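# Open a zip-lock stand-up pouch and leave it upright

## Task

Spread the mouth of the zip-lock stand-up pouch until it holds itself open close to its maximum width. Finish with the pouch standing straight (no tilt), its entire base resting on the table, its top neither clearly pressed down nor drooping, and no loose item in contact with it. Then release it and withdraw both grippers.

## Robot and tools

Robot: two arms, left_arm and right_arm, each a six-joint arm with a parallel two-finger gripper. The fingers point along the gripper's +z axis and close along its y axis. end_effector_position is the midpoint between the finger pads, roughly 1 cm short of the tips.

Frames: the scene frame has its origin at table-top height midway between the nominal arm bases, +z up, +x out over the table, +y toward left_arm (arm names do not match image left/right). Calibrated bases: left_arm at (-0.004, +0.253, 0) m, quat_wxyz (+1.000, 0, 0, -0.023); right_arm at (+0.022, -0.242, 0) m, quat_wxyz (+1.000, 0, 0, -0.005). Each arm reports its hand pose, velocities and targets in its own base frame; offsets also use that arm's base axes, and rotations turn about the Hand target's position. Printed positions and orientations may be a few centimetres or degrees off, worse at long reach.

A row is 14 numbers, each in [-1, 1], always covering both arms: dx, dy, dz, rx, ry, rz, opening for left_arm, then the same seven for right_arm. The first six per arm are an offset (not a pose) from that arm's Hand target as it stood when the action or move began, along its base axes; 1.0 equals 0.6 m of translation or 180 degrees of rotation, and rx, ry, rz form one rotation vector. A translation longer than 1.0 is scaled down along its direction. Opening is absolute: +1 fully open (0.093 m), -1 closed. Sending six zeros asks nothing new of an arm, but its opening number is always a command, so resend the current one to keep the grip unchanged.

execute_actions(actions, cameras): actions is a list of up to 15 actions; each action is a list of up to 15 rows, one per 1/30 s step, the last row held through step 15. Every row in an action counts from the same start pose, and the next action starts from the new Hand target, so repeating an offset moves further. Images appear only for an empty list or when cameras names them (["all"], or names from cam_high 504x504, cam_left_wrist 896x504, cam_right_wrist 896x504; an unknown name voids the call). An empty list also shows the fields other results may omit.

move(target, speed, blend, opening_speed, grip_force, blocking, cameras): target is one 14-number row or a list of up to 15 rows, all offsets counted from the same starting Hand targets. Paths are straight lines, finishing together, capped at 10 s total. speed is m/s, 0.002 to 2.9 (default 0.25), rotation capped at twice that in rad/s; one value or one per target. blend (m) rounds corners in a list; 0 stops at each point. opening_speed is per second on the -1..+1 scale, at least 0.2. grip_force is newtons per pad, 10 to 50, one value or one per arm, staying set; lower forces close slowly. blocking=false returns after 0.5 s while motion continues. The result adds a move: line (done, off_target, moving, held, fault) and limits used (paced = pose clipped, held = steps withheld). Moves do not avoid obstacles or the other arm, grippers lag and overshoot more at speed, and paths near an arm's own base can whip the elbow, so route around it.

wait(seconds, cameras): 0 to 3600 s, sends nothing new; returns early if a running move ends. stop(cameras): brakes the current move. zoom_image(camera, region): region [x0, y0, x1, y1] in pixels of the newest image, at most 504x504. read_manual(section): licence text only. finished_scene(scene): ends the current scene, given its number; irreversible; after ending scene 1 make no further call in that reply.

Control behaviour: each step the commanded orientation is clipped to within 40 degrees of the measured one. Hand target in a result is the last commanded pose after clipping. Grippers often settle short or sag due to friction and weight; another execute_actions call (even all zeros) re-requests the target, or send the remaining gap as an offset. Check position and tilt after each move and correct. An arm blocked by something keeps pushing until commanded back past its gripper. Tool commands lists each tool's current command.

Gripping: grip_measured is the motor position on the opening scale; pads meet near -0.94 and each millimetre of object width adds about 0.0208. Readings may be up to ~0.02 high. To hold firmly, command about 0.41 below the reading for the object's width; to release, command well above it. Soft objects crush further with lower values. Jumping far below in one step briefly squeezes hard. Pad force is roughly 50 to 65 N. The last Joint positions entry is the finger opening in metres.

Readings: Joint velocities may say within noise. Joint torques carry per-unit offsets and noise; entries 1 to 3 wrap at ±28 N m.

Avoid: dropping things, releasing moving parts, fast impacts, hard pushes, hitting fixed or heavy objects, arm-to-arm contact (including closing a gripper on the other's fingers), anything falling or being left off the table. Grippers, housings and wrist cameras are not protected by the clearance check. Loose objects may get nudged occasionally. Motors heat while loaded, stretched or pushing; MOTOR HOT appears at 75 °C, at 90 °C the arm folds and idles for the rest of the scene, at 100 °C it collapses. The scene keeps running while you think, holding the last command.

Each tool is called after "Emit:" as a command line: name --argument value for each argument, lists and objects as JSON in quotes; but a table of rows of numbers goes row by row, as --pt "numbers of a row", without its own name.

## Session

Emit:
execute_actions --actions '[]' --cameras '["all"]'

Emit:
zoom_image --camera "cam_high" --region '[140, 120, 340, 370]'

Scene clock: 0.00 s.
left_arm: end_effector_position=(+0.2144, +0.0360, +0.3967) grip_measured=+1.000 end_effector_quat_wxyz=(+0.639, -0.064, +0.727, -0.242) | right_arm: end_effector_position=(+0.1779, +0.0437, +0.2182) grip_measured=+1.000 end_effector_quat_wxyz=(+0.422, -0.065, +0.894, +0.137)
Joint positions: left_arm=[0.998 0.691 1.05 -0.579 1.267 -0.239 0.093] | right_arm=[-0.127 0.476 0.799 -1.043 -0.402 -0.088 0.093]
Joint velocities: within noise
Joint torques (N m): no reading
Heat: left arm: 34 °C; right arm: 32 °C.
Hand target: left_arm +0.2143, +0.0353, +0.4021; +0.643, -0.053, +0.726, -0.238 | right_arm +0.1797, +0.0444, +0.2240; +0.428, -0.070, +0.891, +0.138
Tool commands: left_gripper/opening=+1.0 right_gripper/opening=+1.0

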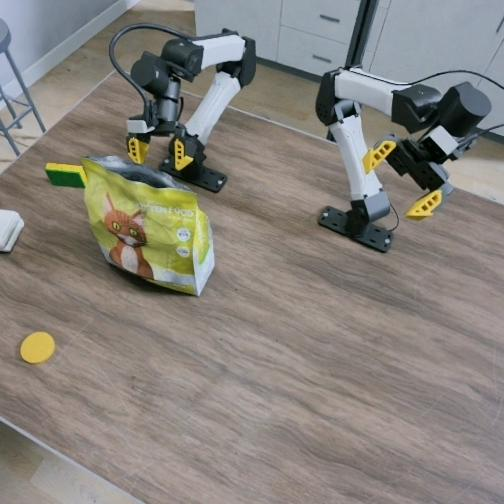

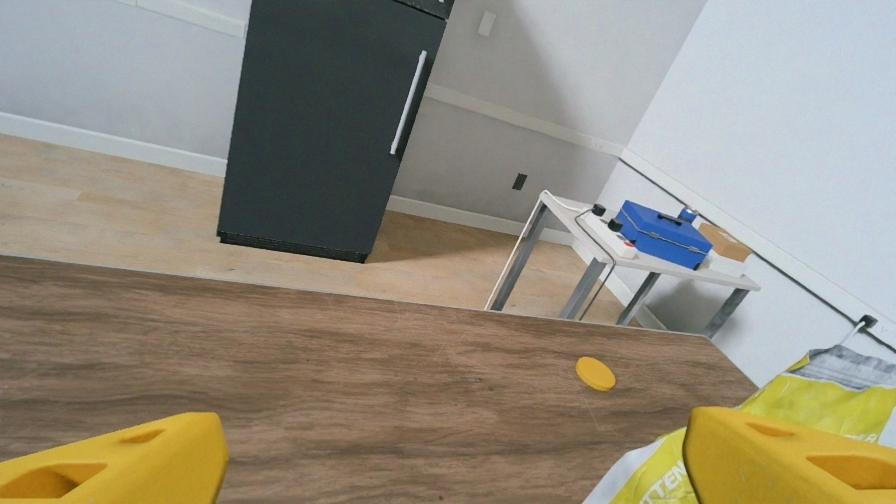

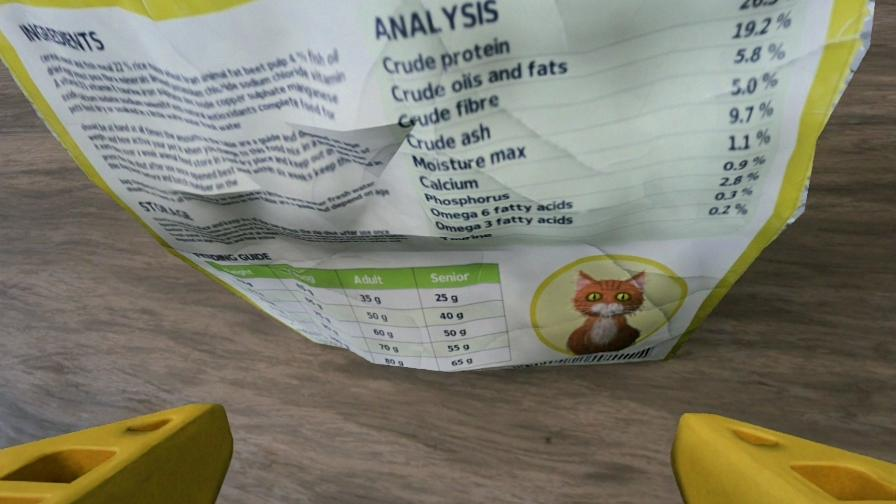

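Scaled by 2.016 from the camera's image (finer frame: 720x720).

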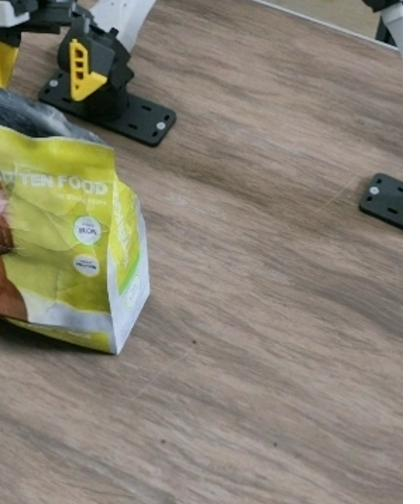

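Emit:
zoom_image --camera "cam_high" --region '[70, 120, 230, 310]'

Emit:
zoom_image --camera "cam_left_wrist" --region '[560, 300, 896, 504]'

Scaled by 2.653 from the camera's image (finer frame: 720x720).

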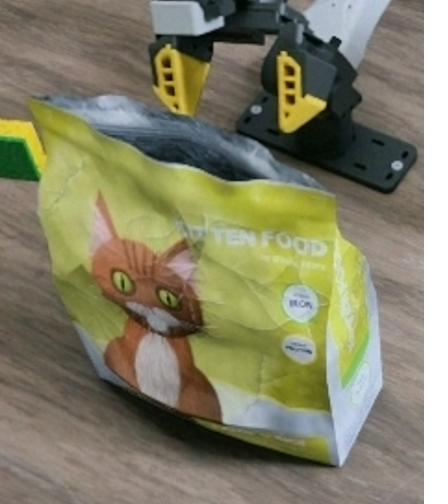

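Scaled by 1.500 from the camera's image (finer frame: 1280x720).

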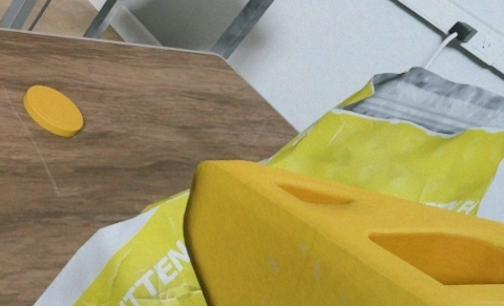

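Emit:
move --pt "0.0611 -0.2156 -0.016 0.0627 -0.001 -0.1169 -1 -0.018 -0.08 0 0 0 -0.088 1" --pt "0.2038 -0.7188 -0.0535 0.209 -0.0033 -0.3897 -1 -0.0598 -0.2658 0 0 0 -0.2944 1" --speed '[0.15,0.28]' --blend 0.05 --cameras '["all"]'

Emit:
zoom_image --camera "cam_left_wrist" --region '[250, 100, 700, 504]'

Emit:
zoom_image --camera "cam_high" --region '[70, 90, 250, 310]'

Scene clock: 70.43 s.
left_arm: end_effector_position=(+0.3396, -0.3968, +0.3668) grip_measured=-0.974 end_effector_quat_wxyz=(+0.387, +0.560, +0.659, -0.319) | right_arm: end_effector_position=(+0.1402, -0.1029, +0.2124) grip_measured=+1.000 end_effector_quat_wxyz=(+0.429, +0.335, +0.838, -0.048)
Joint positions: left_arm=[-0.678 2.032 2.404 -1.019 0.606 0.421 0] | right_arm=[-1.034 0.458 0.799 -1.096 -0.415 -0.093 0.093]
Joint torques (N m): left_arm=[-0.4 -9.84 9.68 1.6 0.39 0.1] | right_arm=[-0.32 3.22 6.98 2.56 0.02 0.17]
Heat: left arm: 37 °C; right arm: 38 °C.
Hand target: left_arm +0.3366, -0.3960, +0.3700; +0.380, +0.565, +0.656, -0.326 | right_arm +0.1438, -0.1151, +0.2240; +0.444, +0.335, +0.828, -0.067
Off the commanded pose: left_arm 0.005 m, 1 deg | right_arm 0.017 m, 3 deg.
move: off_target (right_arm)

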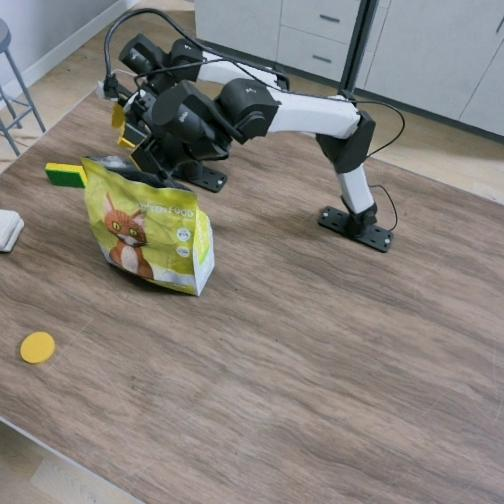

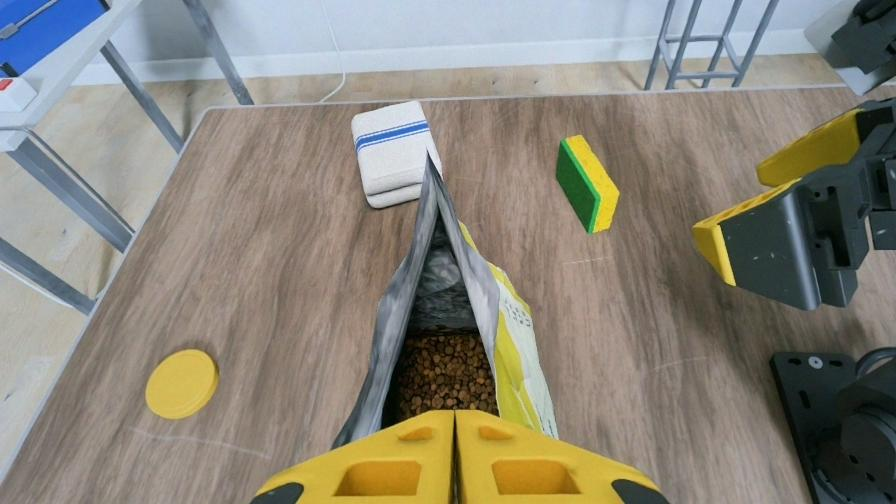

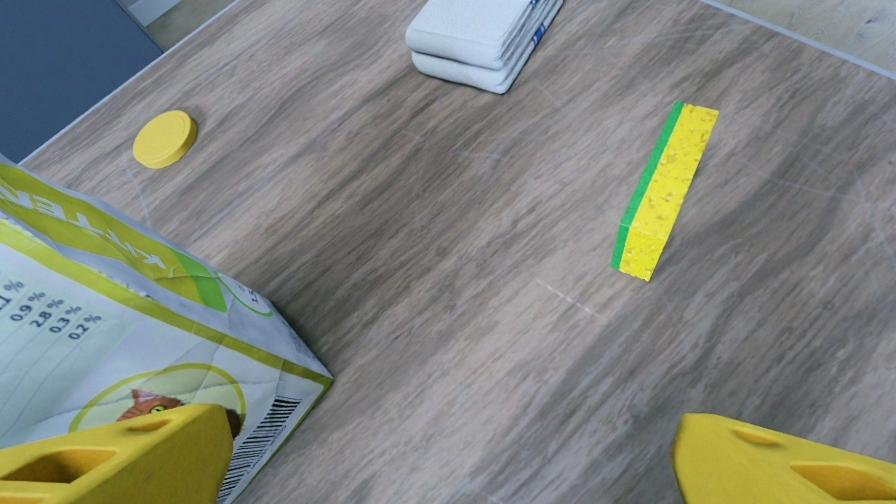

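Scaled by 1.120 from the camera's image (finer frame: 1280x720).

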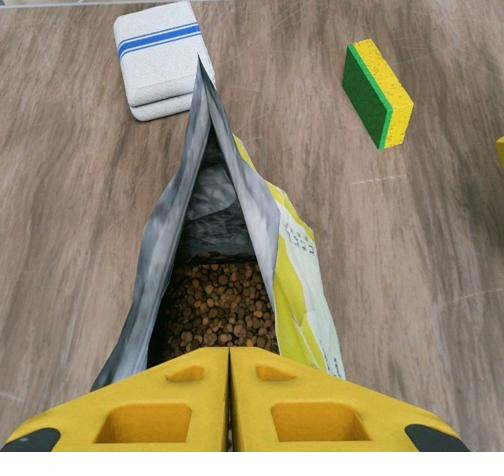

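Scaled by 2.291 from the camera's image (finer frame: 720x720).

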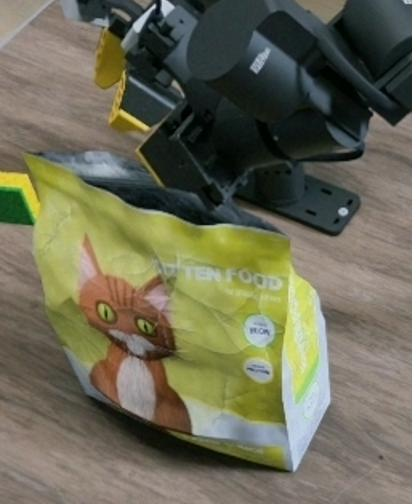

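Emit:
move --pt "0.0257 -0.055 -0.0417 0 0 0 -1 0 0 0 0 0 0 1" --pt "0.0257 -0.055 -0.0867 0.0329 0.0055 0 -1 0 0 0 0 0 0 1" --pt "0.0257 -0.055 -0.0867 0.0329 0.0055 0 1 0 0 0 0 0 0 1" --speed '[0.15,0.12,0.1]' --opening_speed 1.2 --cameras '["cam_high","cam_left_wrist"]'

Scene clock: 99.00 s.
left_arm: end_effector_position=(+0.3555, -0.4265, +0.3177) grip_measured=+1.000 end_effector_quat_wxyz=(+0.348, +0.570, +0.679, -0.304) | right_arm: end_effector_position=(+0.1402, -0.1029, +0.2124) grip_measured=+1.000 end_effector_quat_wxyz=(+0.429, +0.335, +0.838, -0.048)
Joint positions: left_arm=[-0.715 2.208 2.55 -1.082 0.557 0.432 0.093] | right_arm=[-1.034 0.458 0.799 -1.096 -0.415 -0.093 0.093]
Joint torques (N m): left_arm=[-0.76 -11.25 9.74 1.56 0.02 0.09] | right_arm=[-0.29 3.21 7.01 2.55 0 0.16]
Heat: left arm: 37 °C; right arm: 41 °C.
Hand target: left_arm +0.3520, -0.4290, +0.3180; +0.344, +0.581, +0.675, -0.297 | right_arm +0.1438, -0.1151, +0.2240; +0.444, +0.335, +0.828, -0.067
Off the commanded pose: left_arm 0.004 m, 2 deg | right_arm 0.017 m, 3 deg.
move: done

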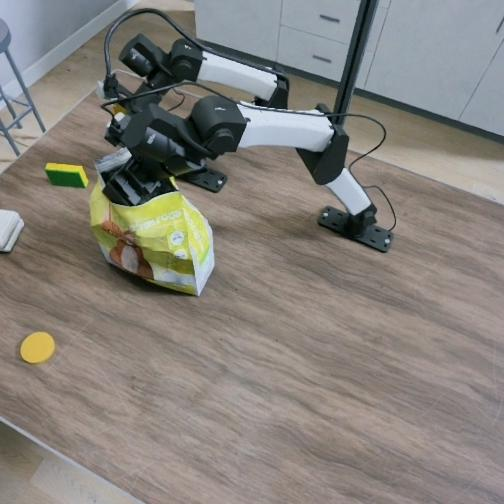

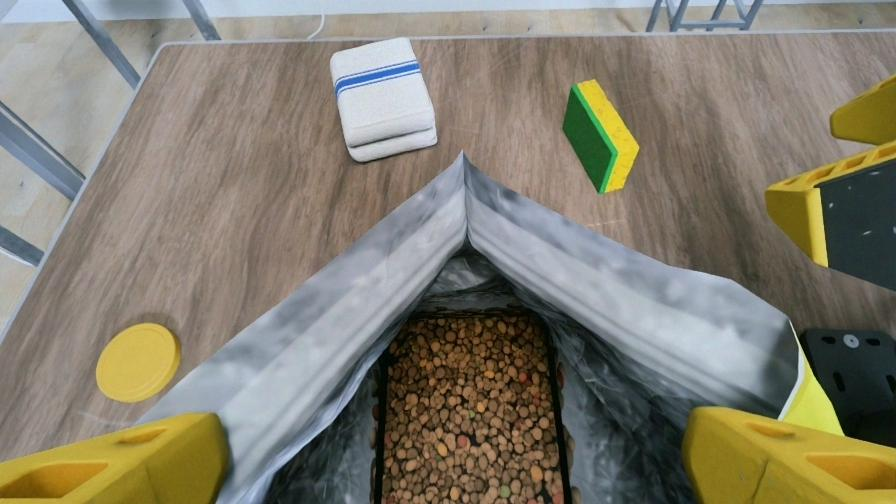

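Emit:
move --pt "0 0 0 0 0 0 -1 0 0 0 0 0 0 1" --pt "-0.005 -0.0008 -0.0367 0 0 0 -1 0 0 0 0 0 0 1" --pt "-0.005 -0.0008 -0.0367 0 0 0 1 0 0 0 0 0 0 1" --pt "0.0443 0.0077 -0.0367 0 0 0 1 0 0 0 0 0 0 1" --pt "-0.0707 -0.0121 -0.0367 0 0 0 1 0 0 0 0 0 0 1" --pt "-0.005 -0.0008 -0.0367 0 0 0 1 0 0 0 0 0 0 1" --speed '[0.1,0.1,0.1,0.08,0.1,0.1]' --opening_speed 1.5 --cameras '["cam_high","cam_left_wrist"]'

Scene clock: 118.43 s.
left_arm: end_effector_position=(+0.3460, -0.4315, +0.2889) grip_measured=+1.000 end_effector_quat_wxyz=(+0.342, +0.574, +0.683, -0.294) | right_arm: end_effector_position=(+0.1402, -0.1029, +0.2124) grip_measured=+1.000 end_effector_quat_wxyz=(+0.429, +0.335, +0.838, -0.048)
Joint positions: left_arm=[-0.743 2.103 2.263 -0.913 0.521 0.425 0.093] | right_arm=[-1.034 0.458 0.799 -1.096 -0.415 -0.093 0.093]
Joint torques (N m): left_arm=[0.36 -11.18 10.73 1.62 0.36 0.11] | right_arm=[-0.35 3.15 7.02 2.56 0.01 0.17]
Heat: left arm: 42 °C; right arm: 43 °C.
Hand target: left_arm +0.3490, -0.4295, +0.2960; +0.344, +0.581, +0.675, -0.297 | right_arm +0.1438, -0.1151, +0.2240; +0.444, +0.335, +0.828, -0.067
Off the commanded pose: left_arm 0.008 m, 1 deg | right_arm 0.017 m, 3 deg.
move: done; target 3's new opening was sent with left_arm's hand 0.022 m and 5 deg from that target

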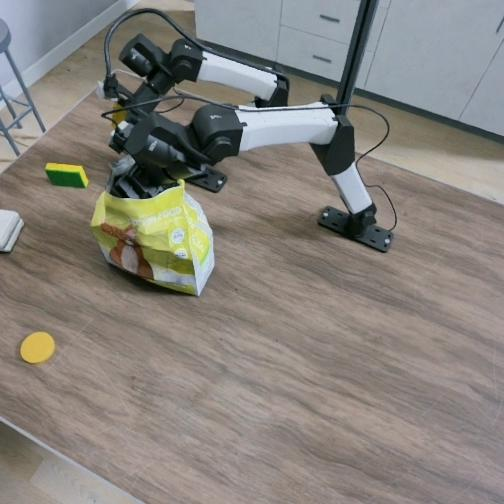

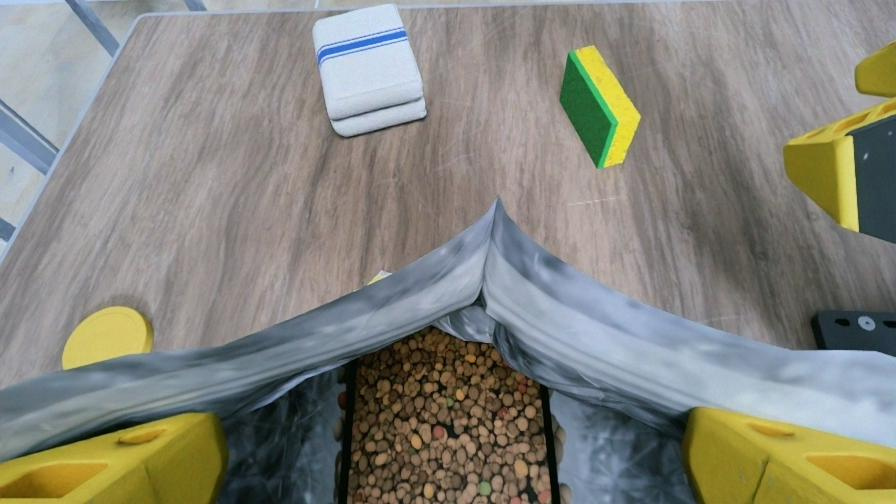

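Emit:
move --pt "0 0 0 0 0 0 -1 0 0 0 0 0 0 1" --pt "-0.005 0.0242 0.0817 -0.0165 -0.0028 0 -1 0 0 0 0 0 0 1" --pt "-0.0207 0.0992 0.1483 -0.0329 -0.0055 0 -1 0 0 0 0 0 0 1" --speed '[0.1,0.12,0.15]' --blend '[0,0.02,0]' --opening_speed 1.5 --cameras '["cam_high","cam_left_wrist"]'

Emit:
zoom_image --camera "cam_high" --region '[70, 110, 250, 310]'

Scene clock: 127.27 s.
left_arm: end_effector_position=(+0.3543, -0.3759, +0.3572) grip_measured=-0.973 end_effector_quat_wxyz=(+0.366, +0.557, +0.675, -0.317) | right_arm: end_effector_position=(+0.1402, -0.1029, +0.2124) grip_measured=+1.000 end_effector_quat_wxyz=(+0.429, +0.335, +0.838, -0.048)
Joint positions: left_arm=[-0.618 2.078 2.481 -1.127 0.643 0.464 0] | right_arm=[-1.034 0.458 0.799 -1.096 -0.415 -0.093 0.093]
Joint torques (N m): left_arm=[0.08 -14.84 9.39 1.49 0.47 0.09] | right_arm=[-0.31 3.17 7.02 2.55 0.01 0.18]
Heat: left arm: 44 °C; right arm: 44 °C.
Hand target: left_arm +0.3366, -0.3699, +0.3850; +0.380, +0.565, +0.656, -0.326 | right_arm +0.1438, -0.1151, +0.2240; +0.444, +0.335, +0.828, -0.067
Off the commanded pose: left_arm 0.033 m, 3 deg | right_arm 0.017 m, 3 deg.
move: off_target (left_arm)

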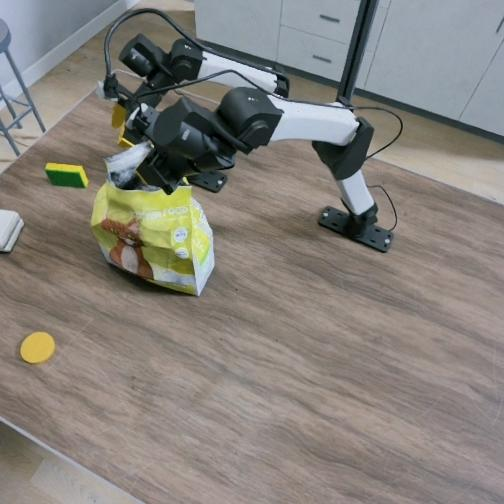

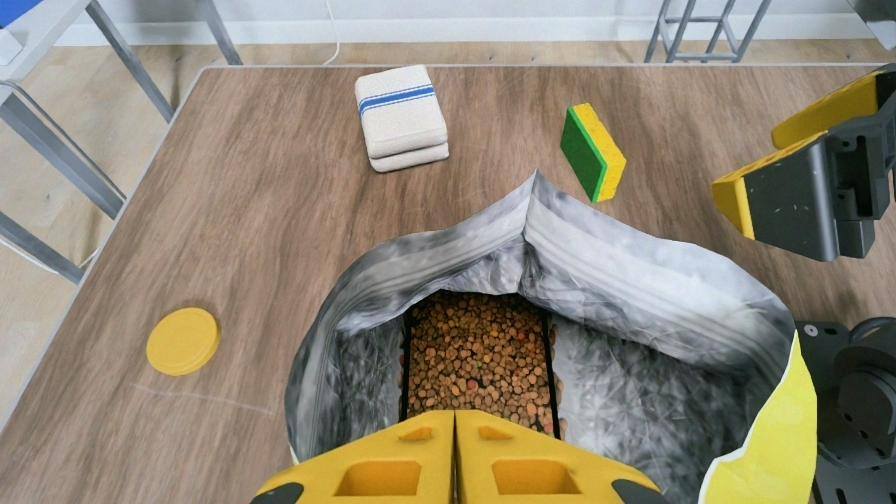

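Scaled by 2.520 from the camera's image (finer frame: 720x720).

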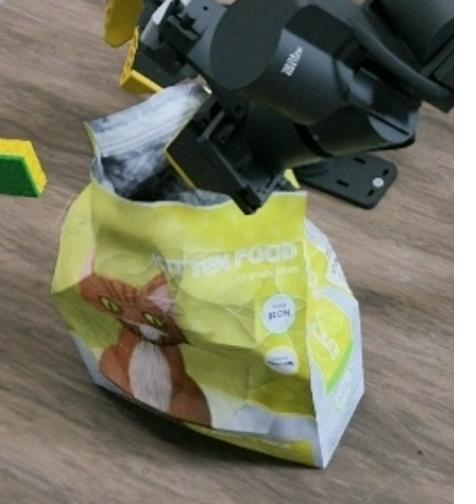

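Emit:
move --pt "-0.0027 0.15 0.025 0 0 0 -1 0 0 0 0 0 0 1" --pt "-0.0443 0.4167 0.0583 0 0 0.23 -1 0 0 0 0 0 0 1" --speed '[0.15,0.25]' --blend 0.04 --cameras '["all"]'

Emit:
zoom_image --camera "cam_high" --region '[70, 110, 250, 310]'

Scene clock: 139.20 s.
left_arm: end_effector_position=(+0.3062, -0.1202, +0.4082) grip_measured=-0.973 end_effector_quat_wxyz=(+0.443, +0.302, +0.826, -0.177) | right_arm: end_effector_position=(+0.1402, -0.1029, +0.2124) grip_measured=+1.000 end_effector_quat_wxyz=(+0.429, +0.335, +0.838, -0.048)
Joint positions: left_arm=[-0.129 1.353 1.878 -1.194 0.494 0.329 0] | right_arm=[-1.034 0.458 0.799 -1.096 -0.415 -0.093 0.093]
Joint torques (N m): left_arm=[0.28 -5.31 3.74 2.8 -0.01 -0.18] | right_arm=[-0.34 3.22 7.05 2.56 0 0.17]
Heat: left arm: 45 °C; right arm: 44 °C.
Hand target: left_arm +0.3100, -0.1199, +0.4199; +0.471, +0.296, +0.813, -0.171 | right_arm +0.1438, -0.1151, +0.2240; +0.444, +0.335, +0.828, -0.067
Off the commanded pose: left_arm 0.012 m, 4 deg | right_arm 0.017 m, 3 deg.
move: off_target (left_arm)

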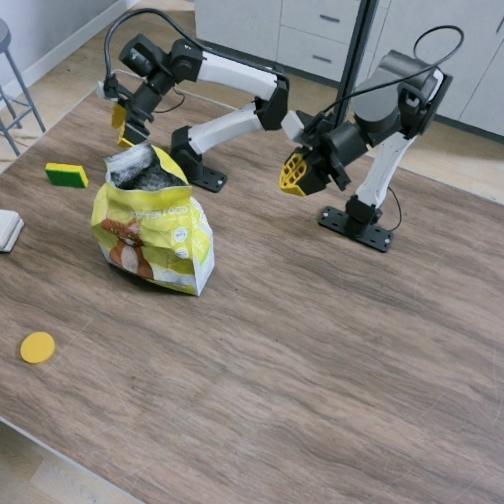

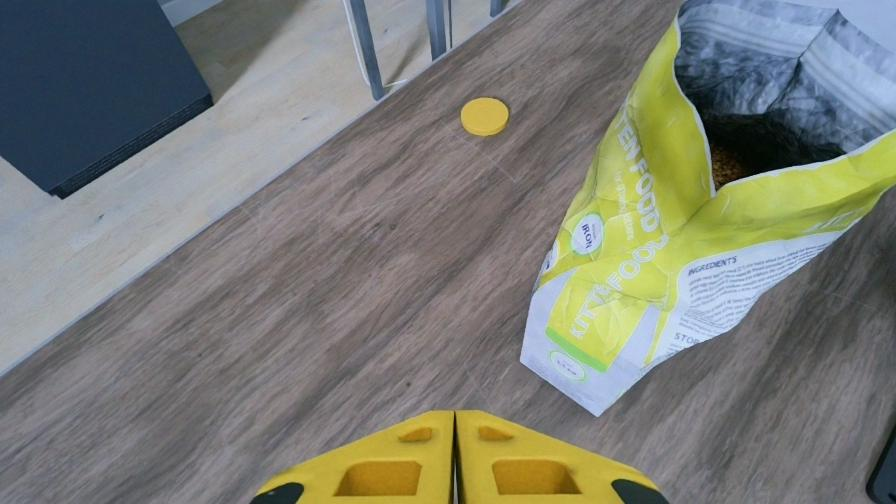

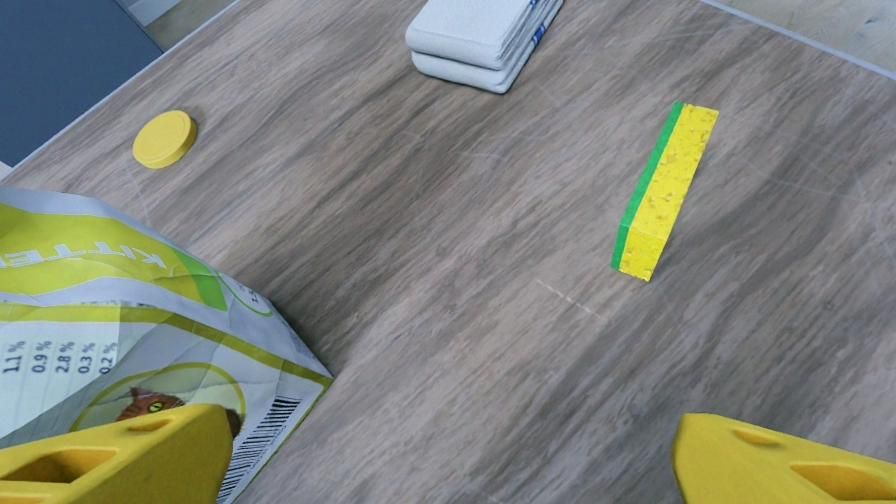

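Scaled by 2.520 from the camera's image (finer frame: 720x720).

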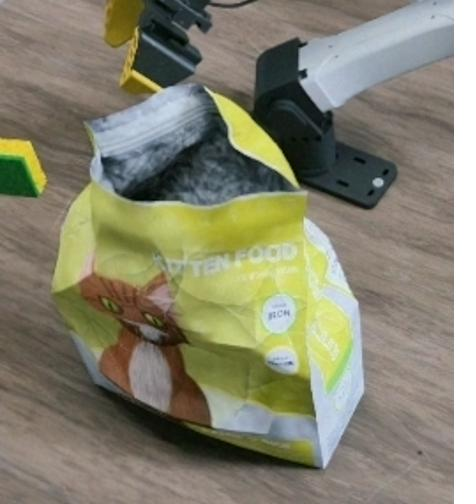

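Emit:
move --target '[0.0408,-0.4668,-0.0582,0,0,-0.23,-1, 0,0,0,0,0,0,1]' --speed 0.25 --cameras '["cam_left_wrist"]'

Scene clock: 163.70 s.
left_arm: end_effector_position=(+0.3379, -0.4018, +0.3845) grip_measured=-0.973 end_effector_quat_wxyz=(+0.392, +0.559, +0.657, -0.320) | right_arm: end_effector_position=(+0.1402, -0.1029, +0.2124) grip_measured=+1.000 end_effector_quat_wxyz=(+0.429, +0.335, +0.838, -0.048)
Joint positions: left_arm=[-0.69 2.139 2.663 -1.156 0.597 0.41 0] | right_arm=[-1.034 0.458 0.799 -1.096 -0.415 -0.093 0.093]
Joint torques (N m): left_arm=[-0.2 -10.15 8.8 1.61 0.39 0.09] | right_arm=[-0.31 3.22 7.04 2.55 0.01 0.18]
Heat: left arm: 42 °C; right arm: 46 °C.
Hand target: left_arm +0.3345, -0.4000, +0.3850; +0.380, +0.565, +0.656, -0.326 | right_arm +0.1438, -0.1151, +0.2240; +0.444, +0.335, +0.828, -0.067
Off the commanded pose: left_arm 0.004 m, 2 deg | right_arm 0.017 m, 3 deg.
move: done

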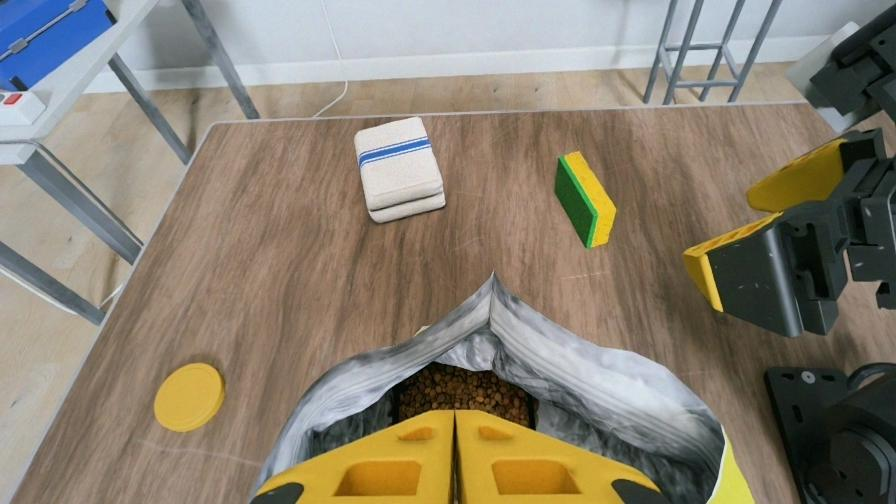

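Emit:
move --pt "-0.023 -0.004 -0.0667 0 0 0 -1 0 0 0 0 0 0 1" --pt "-0.023 -0.004 -0.15 0.0275 0.0046 0 -1 0 0 0 0 0 0 1" --pt "-0.023 -0.004 -0.15 0.0275 0.0046 0 1 0 0 0 0 0 0 1" --pt "0.0427 0.0073 -0.15 0.0275 0.0046 0 1 0 0 0 0 0 0 1" --pt "-0.0887 -0.0153 -0.15 0.0275 0.0046 0 1 0 0 0 0 0 0 1" --pt "-0.023 -0.004 -0.15 0.0275 0.0046 0 1 0 0 0 0 0 0 1" --speed '[0.15,0.12,0.1,0.09,0.12,0.1]' --blend '[0.02,0,0,0,0,0]' --opening_speed 1.5 --cameras '["cam_high","cam_left_wrist"]'

Scene clock: 177.27 s.
left_arm: end_effector_position=(+0.3180, -0.3998, +0.2851) grip_measured=+1.000 end_effector_quat_wxyz=(+0.344, +0.576, +0.681, -0.295) | right_arm: end_effector_position=(+0.1402, -0.1029, +0.2124) grip_measured=+1.000 end_effector_quat_wxyz=(+0.429, +0.335, +0.838, -0.048)
Joint positions: left_arm=[-0.73 1.885 1.927 -0.795 0.534 0.438 0.093] | right_arm=[-1.034 0.458 0.799 -1.096 -0.415 -0.093 0.093]
Joint torques (N m): left_arm=[0.34 -9.42 10.65 1.81 0.34 0.08] | right_arm=[-0.28 3.19 7.04 2.54 0 0.16]
Heat: left arm: 42 °C; right arm: 47 °C.
Hand target: left_arm +0.3207, -0.4024, +0.2950; +0.350, +0.578, +0.672, -0.302 | right_arm +0.1438, -0.1151, +0.2240; +0.444, +0.335, +0.828, -0.067
Off the commanded pose: left_arm 0.011 m, 1 deg | right_arm 0.017 m, 3 deg.
move: off_target (left_arm); target 3's new opening was sent with left_arm's hand 0.019 m and 5 deg from that target

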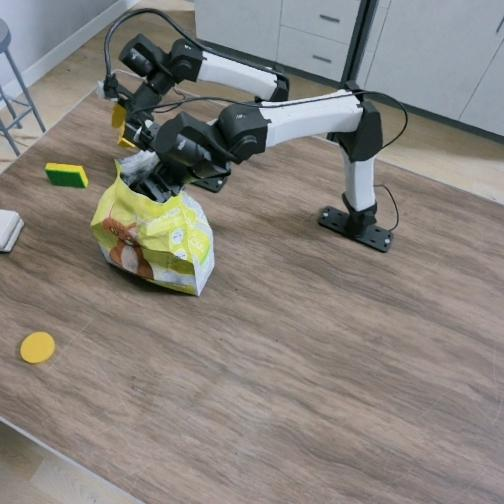

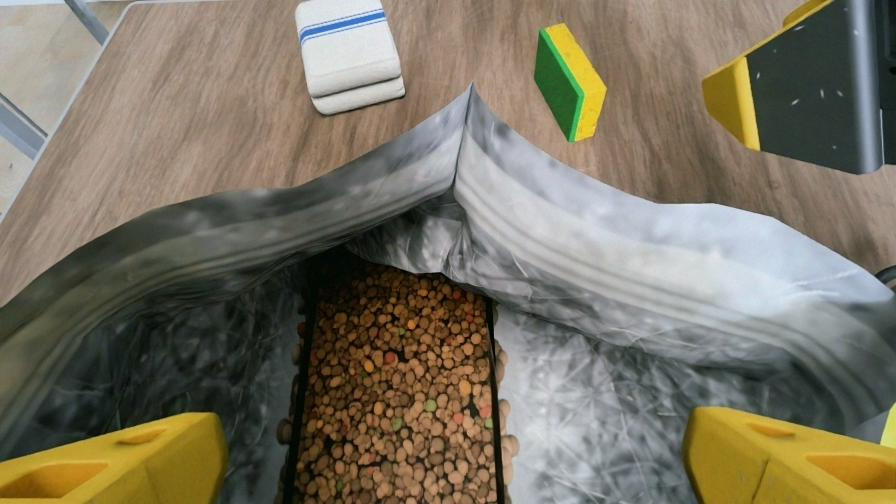

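Wide open. Now close, lift and retreat.

Emit:
move --pt "0 0 0 0 0 0 -1 0 0 0 0 0 0 1" --pt "0.005 0.018 0.0917 -0.0138 -0.0023 0 -1 0 0 0 0 0 0 1" --pt "0.012 0.15 0.17 -0.0275 -0.0046 0 -1 0 0 0 0 0 0 1" --pt "-0.018 0.4708 0.2083 -0.0275 -0.0046 0.23 -1 0 0 0 0 0 0 1" --speed '[0.1,0.13,0.18,0.28]' --blend '[0,0.02,0.04,0]' --opening_speed 1.6 --cameras '["cam_high","cam_left_wrist"]'

Emit:
zoom_image --camera "cam_high" --region '[70, 110, 250, 310]'

Scene clock: 184.40 s.
left_arm: end_effector_position=(+0.3191, -0.1226, +0.4286) grip_measured=-0.973 end_effector_quat_wxyz=(+0.482, +0.302, +0.803, -0.177) | right_arm: end_effector_position=(+0.1402, -0.1029, +0.2124) grip_measured=+1.000 end_effector_quat_wxyz=(+0.429, +0.335, +0.838, -0.048)
Joint positions: left_arm=[-0.123 1.365 1.899 -1.108 0.512 0.314 0] | right_arm=[-1.034 0.458 0.799 -1.096 -0.415 -0.093 0.093]
Joint torques (N m): left_arm=[0.31 -5.39 3.7 1.69 -0.05 -0.15] | right_arm=[-0.36 3.21 7.01 2.55 0.03 0.17]
Heat: left arm: 42 °C; right arm: 47 °C.
Hand target: left_arm +0.3099, -0.1199, +0.4200; +0.463, +0.290, +0.817, -0.183 | right_arm +0.1438, -0.1151, +0.2240; +0.444, +0.335, +0.828, -0.067
Off the commanded pose: left_arm 0.013 m, 3 deg | right_arm 0.017 m, 3 deg.
move: off_target (left_arm)

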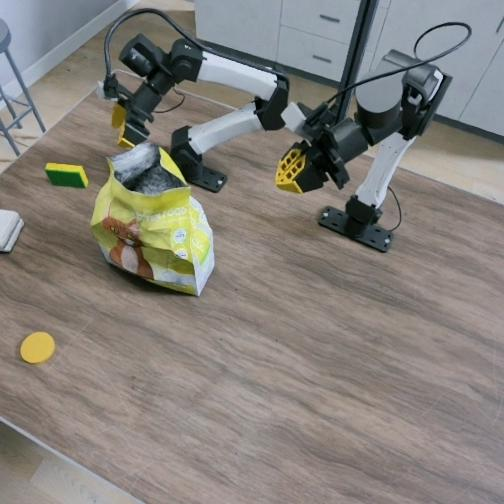

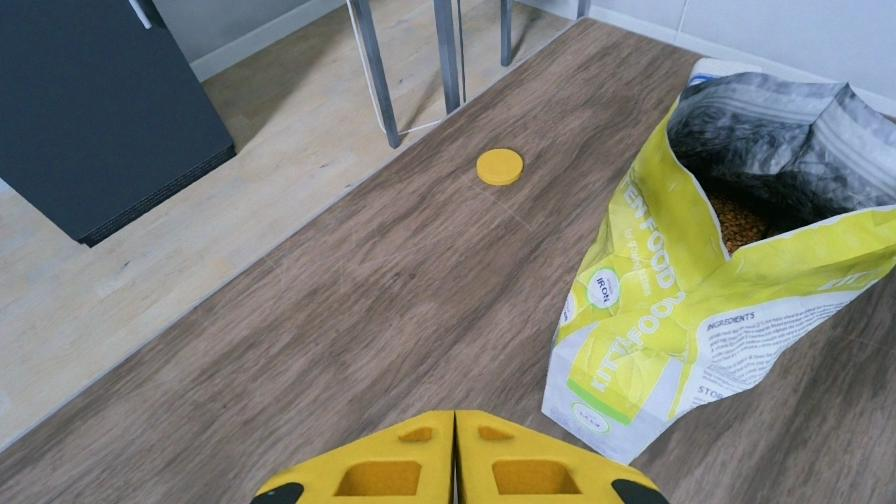

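Scaled by 2.520 from the camera's image (finer frame: 720x720).

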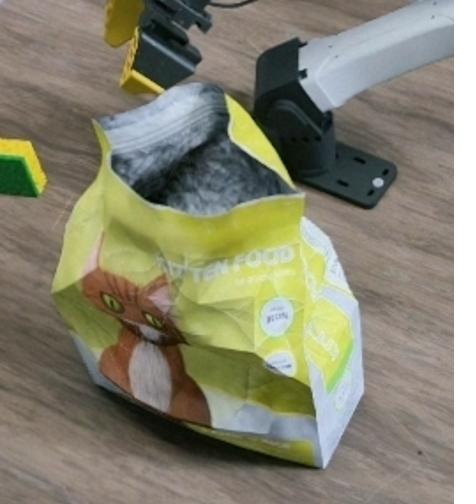

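Emit:
finished_scene --scene 3

The scene is finished: the task was done.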